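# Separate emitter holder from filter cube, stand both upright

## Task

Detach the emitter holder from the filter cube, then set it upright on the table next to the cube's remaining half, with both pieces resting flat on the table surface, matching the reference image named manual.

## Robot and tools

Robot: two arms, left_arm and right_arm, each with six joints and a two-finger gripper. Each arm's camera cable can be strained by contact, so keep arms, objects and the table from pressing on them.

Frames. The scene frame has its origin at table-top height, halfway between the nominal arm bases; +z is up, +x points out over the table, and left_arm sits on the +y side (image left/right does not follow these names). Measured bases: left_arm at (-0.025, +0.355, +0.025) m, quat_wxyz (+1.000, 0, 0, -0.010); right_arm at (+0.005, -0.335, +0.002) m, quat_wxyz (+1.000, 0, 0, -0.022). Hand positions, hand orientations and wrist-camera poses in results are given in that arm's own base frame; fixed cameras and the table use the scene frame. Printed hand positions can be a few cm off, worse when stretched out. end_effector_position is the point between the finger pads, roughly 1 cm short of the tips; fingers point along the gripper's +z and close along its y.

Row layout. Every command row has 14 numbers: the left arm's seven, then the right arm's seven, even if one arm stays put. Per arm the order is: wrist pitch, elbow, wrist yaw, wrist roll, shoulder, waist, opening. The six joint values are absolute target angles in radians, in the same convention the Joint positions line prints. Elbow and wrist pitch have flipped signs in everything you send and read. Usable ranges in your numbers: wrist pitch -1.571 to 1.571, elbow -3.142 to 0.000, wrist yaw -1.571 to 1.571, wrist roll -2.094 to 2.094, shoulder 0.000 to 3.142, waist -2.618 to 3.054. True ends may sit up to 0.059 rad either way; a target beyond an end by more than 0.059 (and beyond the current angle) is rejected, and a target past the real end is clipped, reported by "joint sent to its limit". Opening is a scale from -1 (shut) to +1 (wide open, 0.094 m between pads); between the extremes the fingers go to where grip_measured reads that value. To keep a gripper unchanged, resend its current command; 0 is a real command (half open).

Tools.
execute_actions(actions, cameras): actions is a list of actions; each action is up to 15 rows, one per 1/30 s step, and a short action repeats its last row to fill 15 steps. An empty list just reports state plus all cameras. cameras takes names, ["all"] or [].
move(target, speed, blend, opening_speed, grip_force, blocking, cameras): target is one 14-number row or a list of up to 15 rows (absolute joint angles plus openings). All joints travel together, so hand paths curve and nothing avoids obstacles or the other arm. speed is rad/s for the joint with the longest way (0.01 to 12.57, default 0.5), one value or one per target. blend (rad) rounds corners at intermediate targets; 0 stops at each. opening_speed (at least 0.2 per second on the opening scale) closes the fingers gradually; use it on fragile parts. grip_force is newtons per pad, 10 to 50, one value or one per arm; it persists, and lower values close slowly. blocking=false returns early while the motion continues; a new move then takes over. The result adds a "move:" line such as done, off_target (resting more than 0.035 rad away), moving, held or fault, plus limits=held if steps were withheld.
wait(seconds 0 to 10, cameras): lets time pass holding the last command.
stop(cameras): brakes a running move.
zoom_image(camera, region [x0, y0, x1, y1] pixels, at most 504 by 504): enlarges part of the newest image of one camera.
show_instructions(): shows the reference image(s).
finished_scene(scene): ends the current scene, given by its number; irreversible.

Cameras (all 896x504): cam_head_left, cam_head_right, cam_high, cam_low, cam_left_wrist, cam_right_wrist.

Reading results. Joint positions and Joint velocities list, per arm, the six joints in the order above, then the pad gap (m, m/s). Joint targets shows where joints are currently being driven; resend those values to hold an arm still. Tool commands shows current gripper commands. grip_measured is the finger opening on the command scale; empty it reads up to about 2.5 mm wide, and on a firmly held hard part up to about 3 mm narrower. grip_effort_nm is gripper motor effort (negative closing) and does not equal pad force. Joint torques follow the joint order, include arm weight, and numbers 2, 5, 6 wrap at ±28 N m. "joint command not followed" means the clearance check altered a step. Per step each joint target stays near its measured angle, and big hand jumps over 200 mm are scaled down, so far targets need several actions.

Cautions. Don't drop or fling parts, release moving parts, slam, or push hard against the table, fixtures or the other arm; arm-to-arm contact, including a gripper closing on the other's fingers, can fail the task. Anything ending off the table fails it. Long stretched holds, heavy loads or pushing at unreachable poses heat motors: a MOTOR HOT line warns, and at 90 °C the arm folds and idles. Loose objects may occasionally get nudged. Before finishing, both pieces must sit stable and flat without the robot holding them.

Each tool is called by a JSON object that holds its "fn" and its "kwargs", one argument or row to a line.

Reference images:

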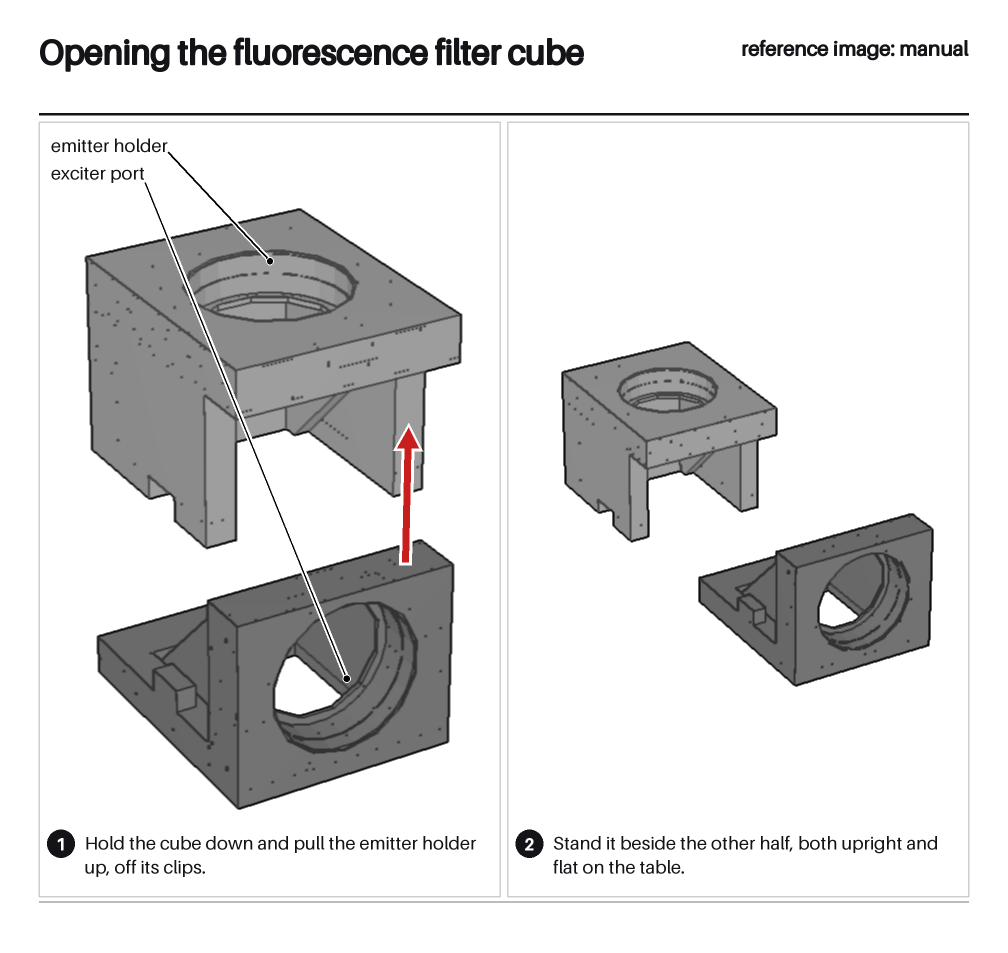

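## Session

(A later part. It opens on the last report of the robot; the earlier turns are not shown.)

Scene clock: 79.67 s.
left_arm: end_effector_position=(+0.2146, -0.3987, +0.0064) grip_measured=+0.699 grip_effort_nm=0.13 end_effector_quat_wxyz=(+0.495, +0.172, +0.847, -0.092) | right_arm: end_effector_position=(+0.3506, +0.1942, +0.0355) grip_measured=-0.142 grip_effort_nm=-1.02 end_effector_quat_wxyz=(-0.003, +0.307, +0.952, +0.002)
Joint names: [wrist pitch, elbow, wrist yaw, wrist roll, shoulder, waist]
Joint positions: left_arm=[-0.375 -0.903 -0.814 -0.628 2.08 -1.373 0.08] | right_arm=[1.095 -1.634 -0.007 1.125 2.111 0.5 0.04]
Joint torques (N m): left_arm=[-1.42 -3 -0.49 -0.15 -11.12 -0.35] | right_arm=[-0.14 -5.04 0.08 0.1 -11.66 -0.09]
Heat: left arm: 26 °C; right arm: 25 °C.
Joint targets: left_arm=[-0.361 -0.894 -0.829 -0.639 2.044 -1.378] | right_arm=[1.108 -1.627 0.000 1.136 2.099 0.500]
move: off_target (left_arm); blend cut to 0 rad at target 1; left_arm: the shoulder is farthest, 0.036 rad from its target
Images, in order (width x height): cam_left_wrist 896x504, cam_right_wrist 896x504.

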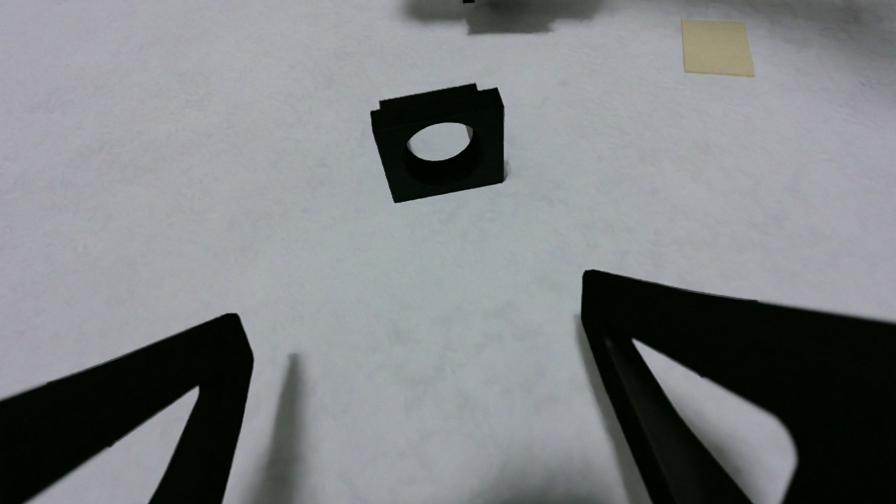

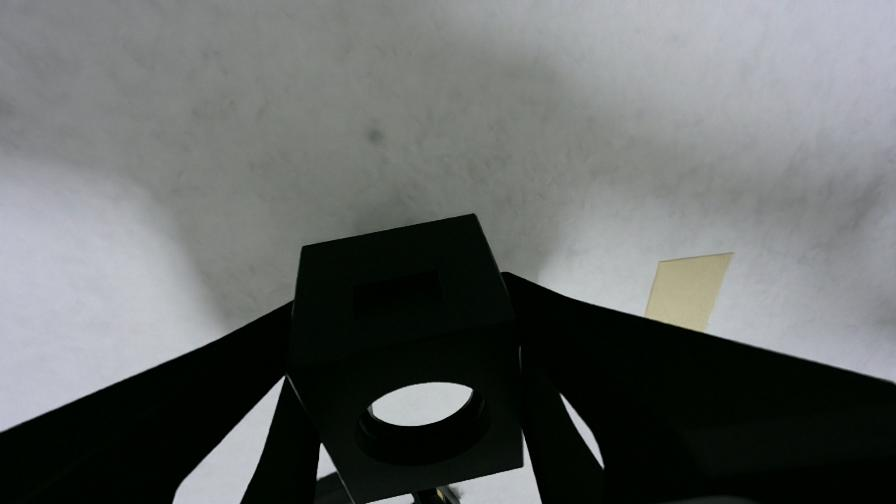

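{"fn": "move", "kwargs": {
  "target": [-0.361,-0.894,-0.829,-0.639,2.044,-1.378,0.7,1.06,-1.593,0,1.136,2.112,0.5,-0.3],
  "speed": 0.06,
  "cameras": ["cam_right_wrist","cam_left_wrist","cam_low"]
}}

{"fn": "zoom_image", "kwargs": {
  "camera": "cam_low",
  "region": [400, 240, 500, 310]
}}

{"fn": "zoom_image", "kwargs": {
  "camera": "cam_left_wrist",
  "region": [360, 0, 600, 140]
}}

Scene clock: 81.50 s.
left_arm: end_effector_position=(+0.2146, -0.3986, +0.0064) grip_measured=+0.699 grip_effort_nm=0.13 end_effector_quat_wxyz=(+0.495, +0.172, +0.847, -0.091) | right_arm: end_effector_position=(+0.3520, +0.1950, +0.0276) grip_measured=-0.142 grip_effort_nm=-1.02 end_effector_quat_wxyz=(+0.002, +0.307, +0.952, +0.008)
Joint names: [wrist pitch, elbow, wrist yaw, wrist roll, shoulder, waist]
Joint positions: left_arm=[-0.375 -0.903 -0.815 -0.628 2.08 -1.373 0.08] | right_arm=[1.048 -1.602 -0.007 1.125 2.111 0.5 0.04]
Joint torques (N m): left_arm=[-1.37 -3.06 -0.47 -0.15 -11.17 -0.36] | right_arm=[-0.2 -4.89 0.07 0.11 -10.55 -0.08]
Heat: left arm: 25 °C; right arm: 25 °C.
Joint targets: left_arm=[-0.361 -0.894 -0.829 -0.639 2.044 -1.378] | right_arm=[1.060 -1.593 0.000 1.136 2.112 0.500]
move: off_target (left_arm); left_arm: the shoulder is farthest, 0.036 rad from its target
Images, in order (width x height): cam_low 896x504, cam_left_wrist 896x504, cam_right_wrist 896x504.

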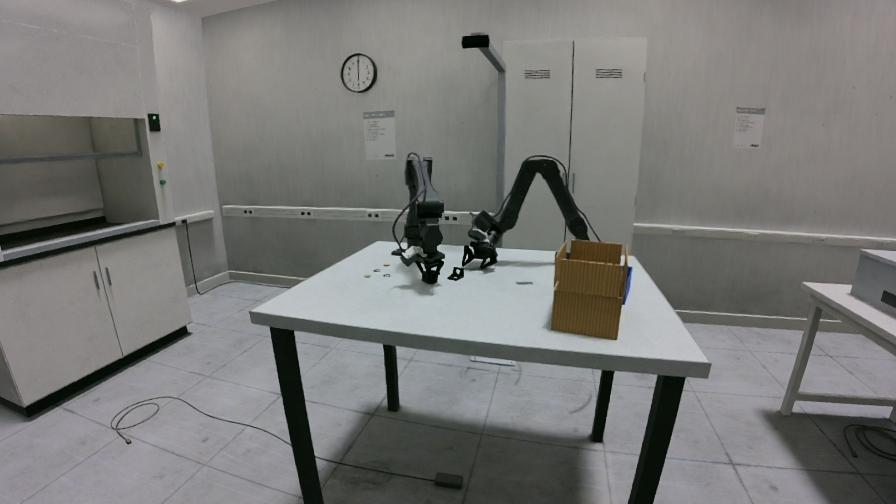

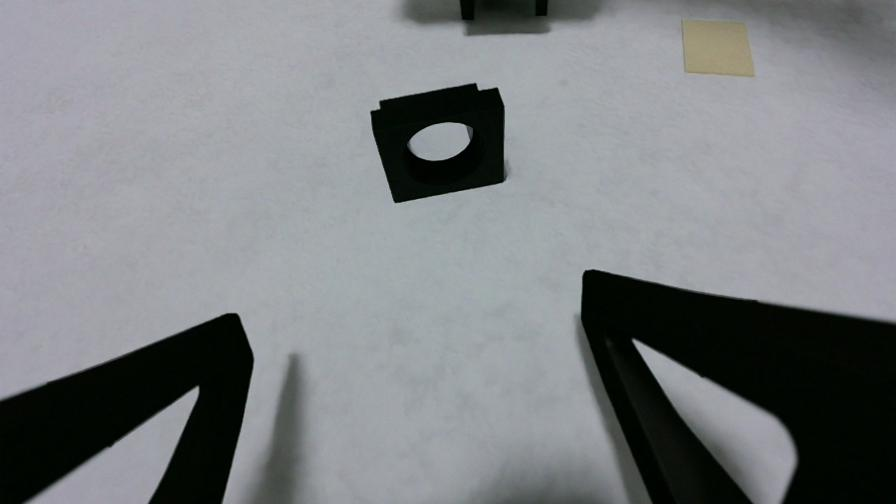

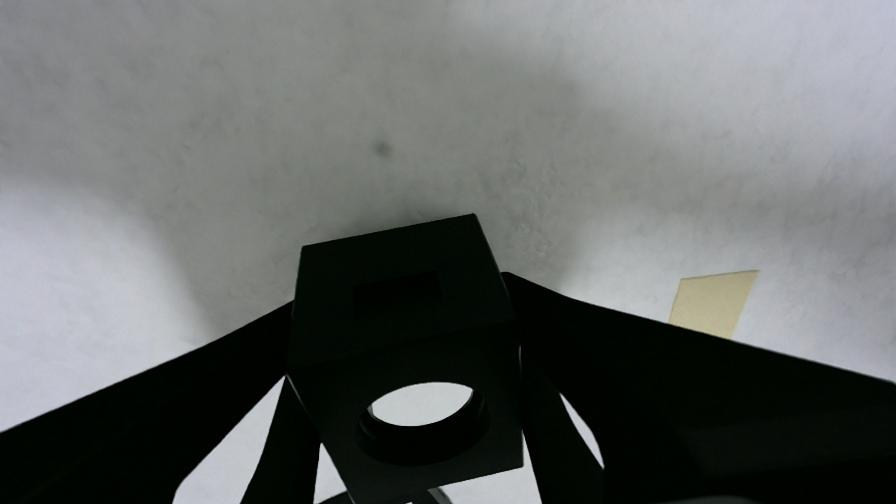

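Scaled by 5.040 from the camera's 896x504 image, which has a finer 1280x720 frame.

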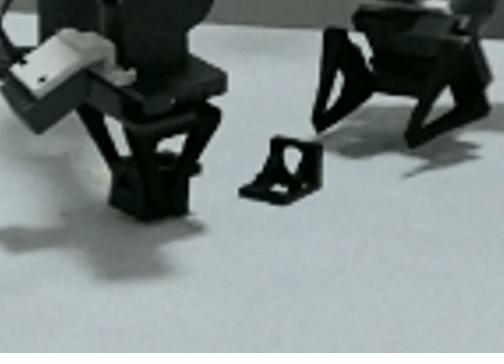

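Scaled by 2.100 from the camera's 896x504 image, which has a finer 1280x720 frame.

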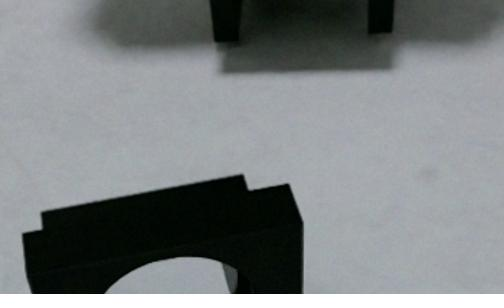

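{"fn": "move", "kwargs": {
  "target": [-0.361,-0.894,-0.829,-0.639,2.044,-1.378,0.7,1.034,-1.578,0,1.136,2.123,0.5,-0.3],
  "speed": 0.06,
  "cameras": ["cam_right_wrist","cam_left_wrist"]
}}

{"fn": "zoom_image", "kwargs": {
  "camera": "cam_left_wrist",
  "region": [360, 0, 600, 140]
}}

Scene clock: 82.70 s.
left_arm: end_effector_position=(+0.2146, -0.3986, +0.0064) grip_measured=+0.699 grip_effort_nm=0.13 end_effector_quat_wxyz=(+0.495, +0.172, +0.847, -0.091) | right_arm: end_effector_position=(+0.3520, +0.1950, +0.0250) grip_measured=-0.142 grip_effort_nm=-1.02 end_effector_quat_wxyz=(+0.004, +0.307, +0.952, +0.009)
Joint names: [wrist pitch, elbow, wrist yaw, wrist roll, shoulder, waist]
Joint positions: left_arm=[-0.375 -0.903 -0.815 -0.628 2.08 -1.373 0.08] | right_arm=[1.034 -1.591 -0.007 1.125 2.111 0.5 0.04]
Joint torques (N m): left_arm=[-1.37 -3.03 -0.46 -0.16 -11.14 -0.38] | right_arm=[-0.32 -4.51 0.07 0.1 -9.69 -0.09]
Heat: left arm: 26 °C; right arm: 25 °C.
Joint targets: left_arm=[-0.361 -0.894 -0.829 -0.639 2.044 -1.378] | right_arm=[1.034 -1.578 0.000 1.136 2.123 0.500]
move: off_target (left_arm); left_arm: the shoulder is farthest, 0.036 rad from its target
Images, in order (width x height): cam_left_wrist 896x504, cam_right_wrist 896x504.

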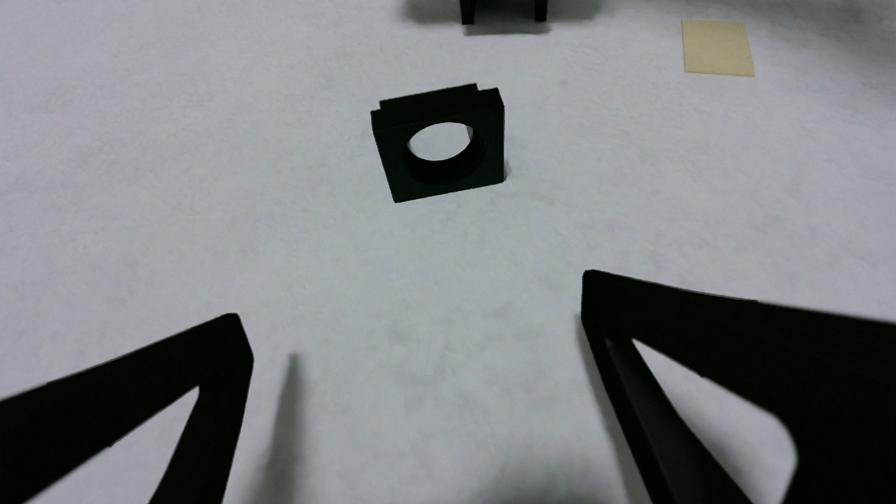

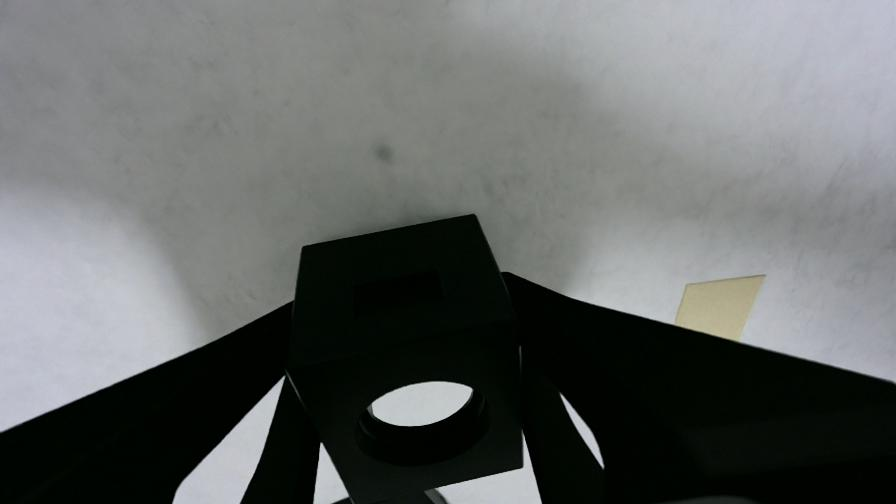

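Scaled by 2.100 from the camera's 896x504 image, which has a finer 1280x720 frame.

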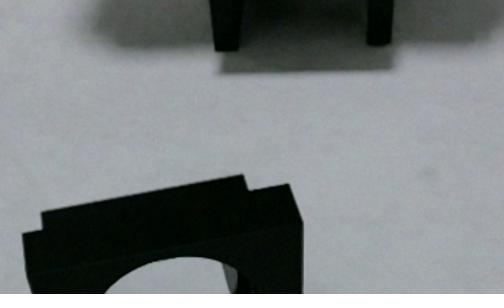

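{"fn": "move", "kwargs": {
  "target": [-0.361,-0.894,-0.829,-0.639,2.044,-1.378,0.7,1.010,-1.560,0,1.136,2.131,0.5,-0.3],
  "speed": 0.06,
  "cameras": ["cam_left_wrist"]
}}

{"fn": "zoom_image", "kwargs": {
  "camera": "cam_left_wrist",
  "region": [360, 0, 600, 140]
}}

{"fn": "move", "kwargs": {
  "target": [-0.361,-0.894,-0.829,-0.639,2.044,-1.378,0.7,0.986,-1.544,0,1.136,2.139,0.5,-0.3],
  "speed": 0.06,
  "cameras": ["cam_left_wrist"]
}}

{"fn": "zoom_image", "kwargs": {
  "camera": "cam_left_wrist",
  "region": [360, 0, 600, 140]
}}

Scene clock: 84.13 s.
left_arm: end_effector_position=(+0.2146, -0.3986, +0.0064) grip_measured=+0.699 grip_effort_nm=0.13 end_effector_quat_wxyz=(+0.495, +0.172, +0.847, -0.091) | right_arm: end_effector_position=(+0.3512, +0.1954, +0.0237) grip_measured=-0.142 grip_effort_nm=-1.02 end_effector_quat_wxyz=(+0.002, +0.307, +0.952, +0.010)
Joint names: [wrist pitch, elbow, wrist yaw, wrist roll, shoulder, waist]
Joint positions: left_arm=[-0.375 -0.903 -0.815 -0.628 2.08 -1.373 0.08] | right_arm=[1.029 -1.586 -0.011 1.125 2.111 0.5 0.04]
Joint torques (N m): left_arm=[-1.36 -3.04 -0.47 -0.15 -11.17 -0.36] | right_arm=[-0.49 -3.36 0.11 0.08 -9.02 -0.08]
Heat: left arm: 26 °C; right arm: 25 °C.
Joint targets: left_arm=[-0.361 -0.894 -0.829 -0.639 2.044 -1.378] | right_arm=[1.010 -1.560 0.000 1.136 2.131 0.500]
move: off_target (left_arm); left_arm: the shoulder is farthest, 0.036 rad from its target
Images, in order (width x height): cam_left_wrist 896x504.

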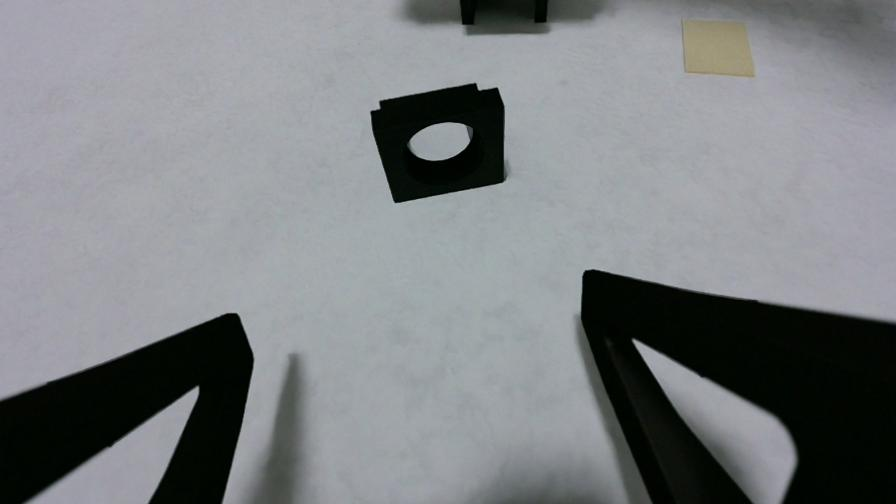

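Scaled by 2.100 from the camera's 896x504 image, which has a finer 1280x720 frame.

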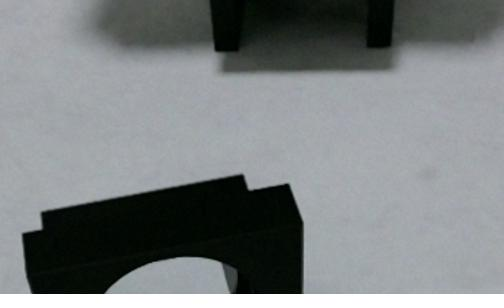

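Scene clock: 84.83 s.
left_arm: end_effector_position=(+0.2146, -0.3986, +0.0064) grip_measured=+0.699 grip_effort_nm=0.13 end_effector_quat_wxyz=(+0.495, +0.172, +0.847, -0.091) | right_arm: end_effector_position=(+0.3511, +0.1952, +0.0226) grip_measured=-0.142 grip_effort_nm=-1.02 end_effector_quat_wxyz=(+0.002, +0.307, +0.952, +0.010)
Joint names: [wrist pitch, elbow, wrist yaw, wrist roll, shoulder, waist]
Joint positions: left_arm=[-0.375 -0.903 -0.815 -0.628 2.08 -1.373 0.08] | right_arm=[1.024 -1.581 -0.01 1.125 2.111 0.5 0.04]
Joint torques (N m): left_arm=[-1.37 -3 -0.48 -0.15 -11.1 -0.36] | right_arm=[-0.68 -2.36 0.11 0.1 -8.38 -0.05]
Heat: left arm: 26 °C; right arm: 25 °C.
Joint targets: left_arm=[-0.361 -0.894 -0.829 -0.639 2.044 -1.378] | right_arm=[0.986 -1.544 0.000 1.136 2.139 0.500]
move: off_target (left_arm, right_arm); left_arm: the shoulder is farthest, 0.036 rad from its target; right_arm: the wrist pitch is farthest, 0.038 rad from its target
Images, in order (width x height): cam_left_wrist 896x504.

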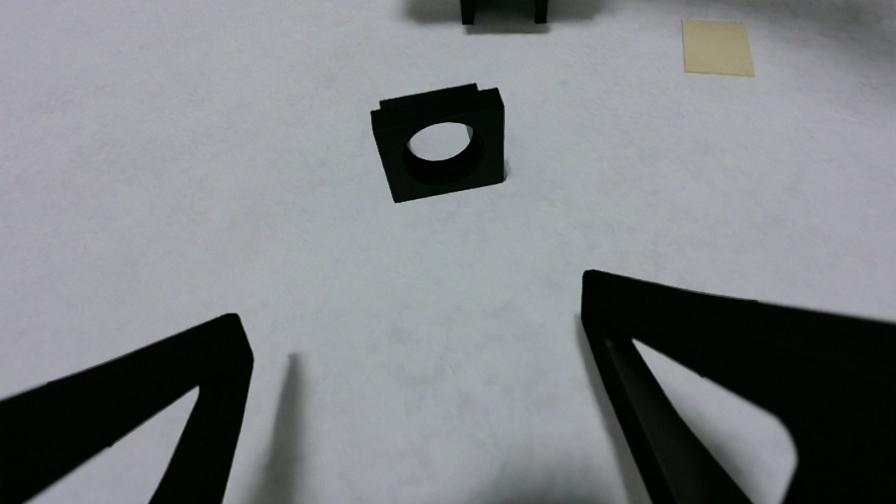

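Scaled by 2.100 from the camera's 896x504 image, which has a finer 1280x720 frame.

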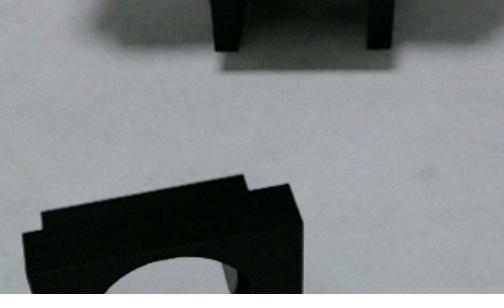

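{"fn": "move", "kwargs": {
  "target": [
    [-0.361,-0.894,-0.829,-0.639,2.044,-1.378,0.7,1.015,-1.565,0,1.136,2.129,0.5,-0.3],
    [-0.361,-0.894,-0.829,-0.639,2.044,-1.378,0.7,1.015,-1.565,0,1.136,2.129,0.5,0.6]
  ],
  "speed": 0.1,
  "opening_speed": 0.6,
  "cameras": ["cam_right_wrist"]
}}

{"fn": "move", "kwargs": {
  "target": [
    [-0.361,-0.894,-0.829,-0.639,2.044,-1.378,0.7,1.144,-1.6547,0,1.136,2.0906,0.5,0.6],
    [-0.361,-0.894,-0.829,-0.639,2.044,-1.378,0.7,1.373,-1.863,0,1.136,2.07,0.5,0.6],
    [-0.361,-0.894,-0.829,-0.639,2.044,-1.378,0.7,1.498,-2.001,0,1.136,2.083,0.3,0.6]
  ],
  "speed": 0.25,
  "blend": 0.03,
  "cameras": ["cam_right_wrist","cam_low","cam_high"]
}}

{"fn": "zoom_image", "kwargs": {
  "camera": "cam_low",
  "region": [400, 240, 500, 310]
}}

Scene clock: 87.83 s.
left_arm: end_effector_position=(+0.2146, -0.3986, +0.0064) grip_measured=+0.699 grip_effort_nm=0.13 end_effector_quat_wxyz=(+0.495, +0.172, +0.847, -0.091) | right_arm: end_effector_position=(+0.3531, +0.1959, +0.0210) grip_measured=+0.597 grip_effort_nm=0.16 end_effector_quat_wxyz=(+0.006, +0.308, +0.951, +0.013)
Joint names: [wrist pitch, elbow, wrist yaw, wrist roll, shoulder, waist]
Joint positions: left_arm=[-0.375 -0.903 -0.815 -0.628 2.08 -1.373 0.08] | right_arm=[1.007 -1.575 -0.009 1.126 2.111 0.5 0.075]
Joint torques (N m): left_arm=[-1.36 -3 -0.45 -0.15 -11.15 -0.39] | right_arm=[-0.27 -4.77 0.09 0.09 -9.24 -0.09]
Heat: left arm: 27 °C; right arm: 25 °C.
Joint targets: left_arm=[-0.361 -0.894 -0.829 -0.639 2.044 -1.378] | right_arm=[1.015 -1.565 0.000 1.136 2.129 0.500]
move: off_target (left_arm); left_arm: the shoulder is farthest, 0.036 rad from its target
Images, in order (width x height): cam_right_wrist 896x504.

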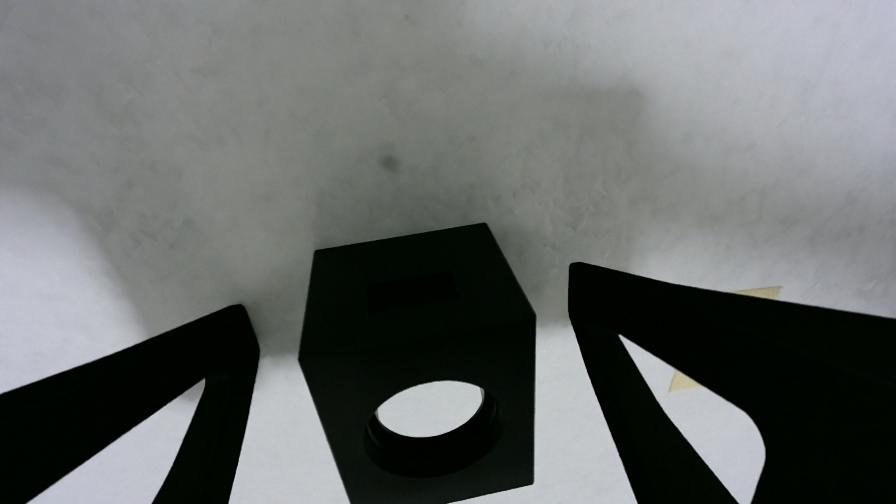

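Scene clock: 90.67 s.
left_arm: end_effector_position=(+0.2146, -0.3986, +0.0064) grip_measured=+0.699 grip_effort_nm=0.13 end_effector_quat_wxyz=(+0.495, +0.172, +0.847, -0.091) | right_arm: end_effector_position=(+0.3814, +0.1213, +0.1216) grip_measured=+0.597 grip_effort_nm=0.14 end_effector_quat_wxyz=(-0.012, +0.401, +0.916, -0.005)
Joint names: [wrist pitch, elbow, wrist yaw, wrist roll, shoulder, waist]
Joint positions: left_arm=[-0.375 -0.903 -0.815 -0.628 2.08 -1.373 0.08] | right_arm=[1.463 -1.978 -0.009 1.126 2.111 0.301 0.075]
Joint torques (N m): left_arm=[-1.37 -3 -0.47 -0.16 -11.19 -0.35] | right_arm=[0.06 -8.08 0.09 0.08 -13.14 -0.25]
Heat: left arm: 27 °C; right arm: 25 °C.
Joint targets: left_arm=[-0.361 -0.894 -0.829 -0.639 2.044 -1.378] | right_arm=[1.498 -2.001 0.000 1.136 2.083 0.300]
move: off_target (left_arm); left_arm: the shoulder is farthest, 0.036 rad from its target
Images, in order (width x height): cam_high 896x504, cam_low 896x504, cam_right_wrist 896x504.

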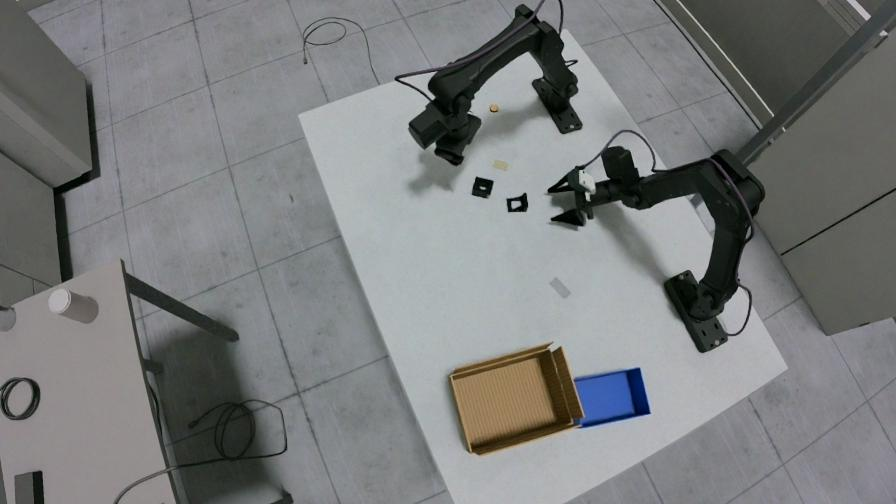

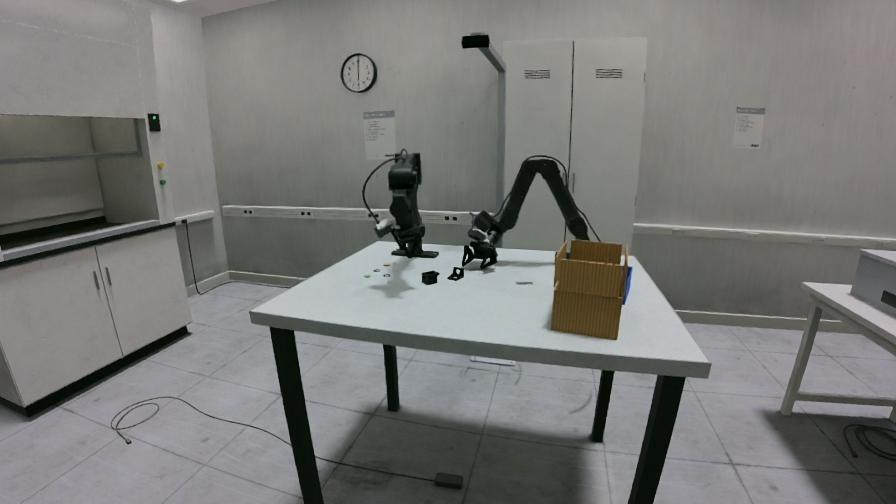

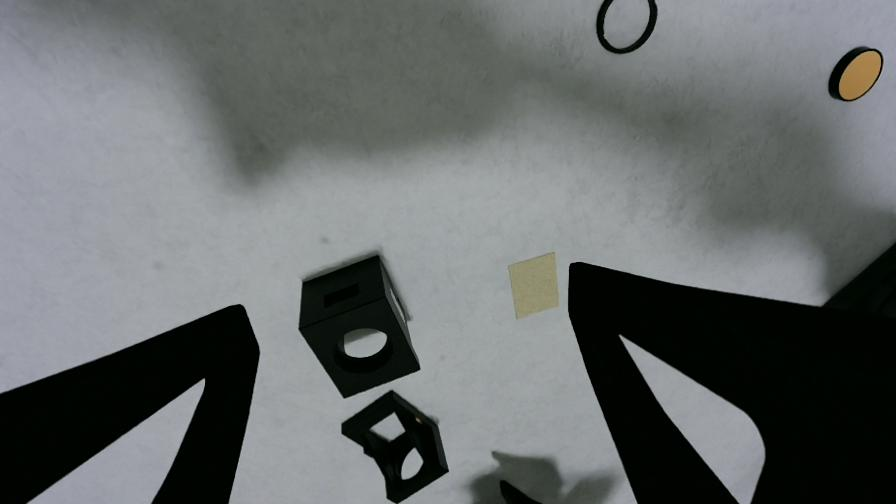

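Scaled by 5.040 from the camera's 896x504 image, which has a finer 1280x720 frame.

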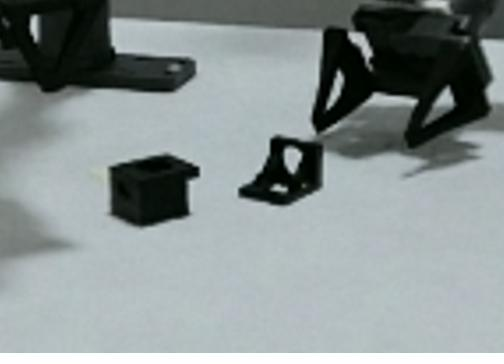

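Both upright and flat.

{"fn": "finished_scene", "kwargs": {
  "scene": 1
}}

The scene is finished: the task was done.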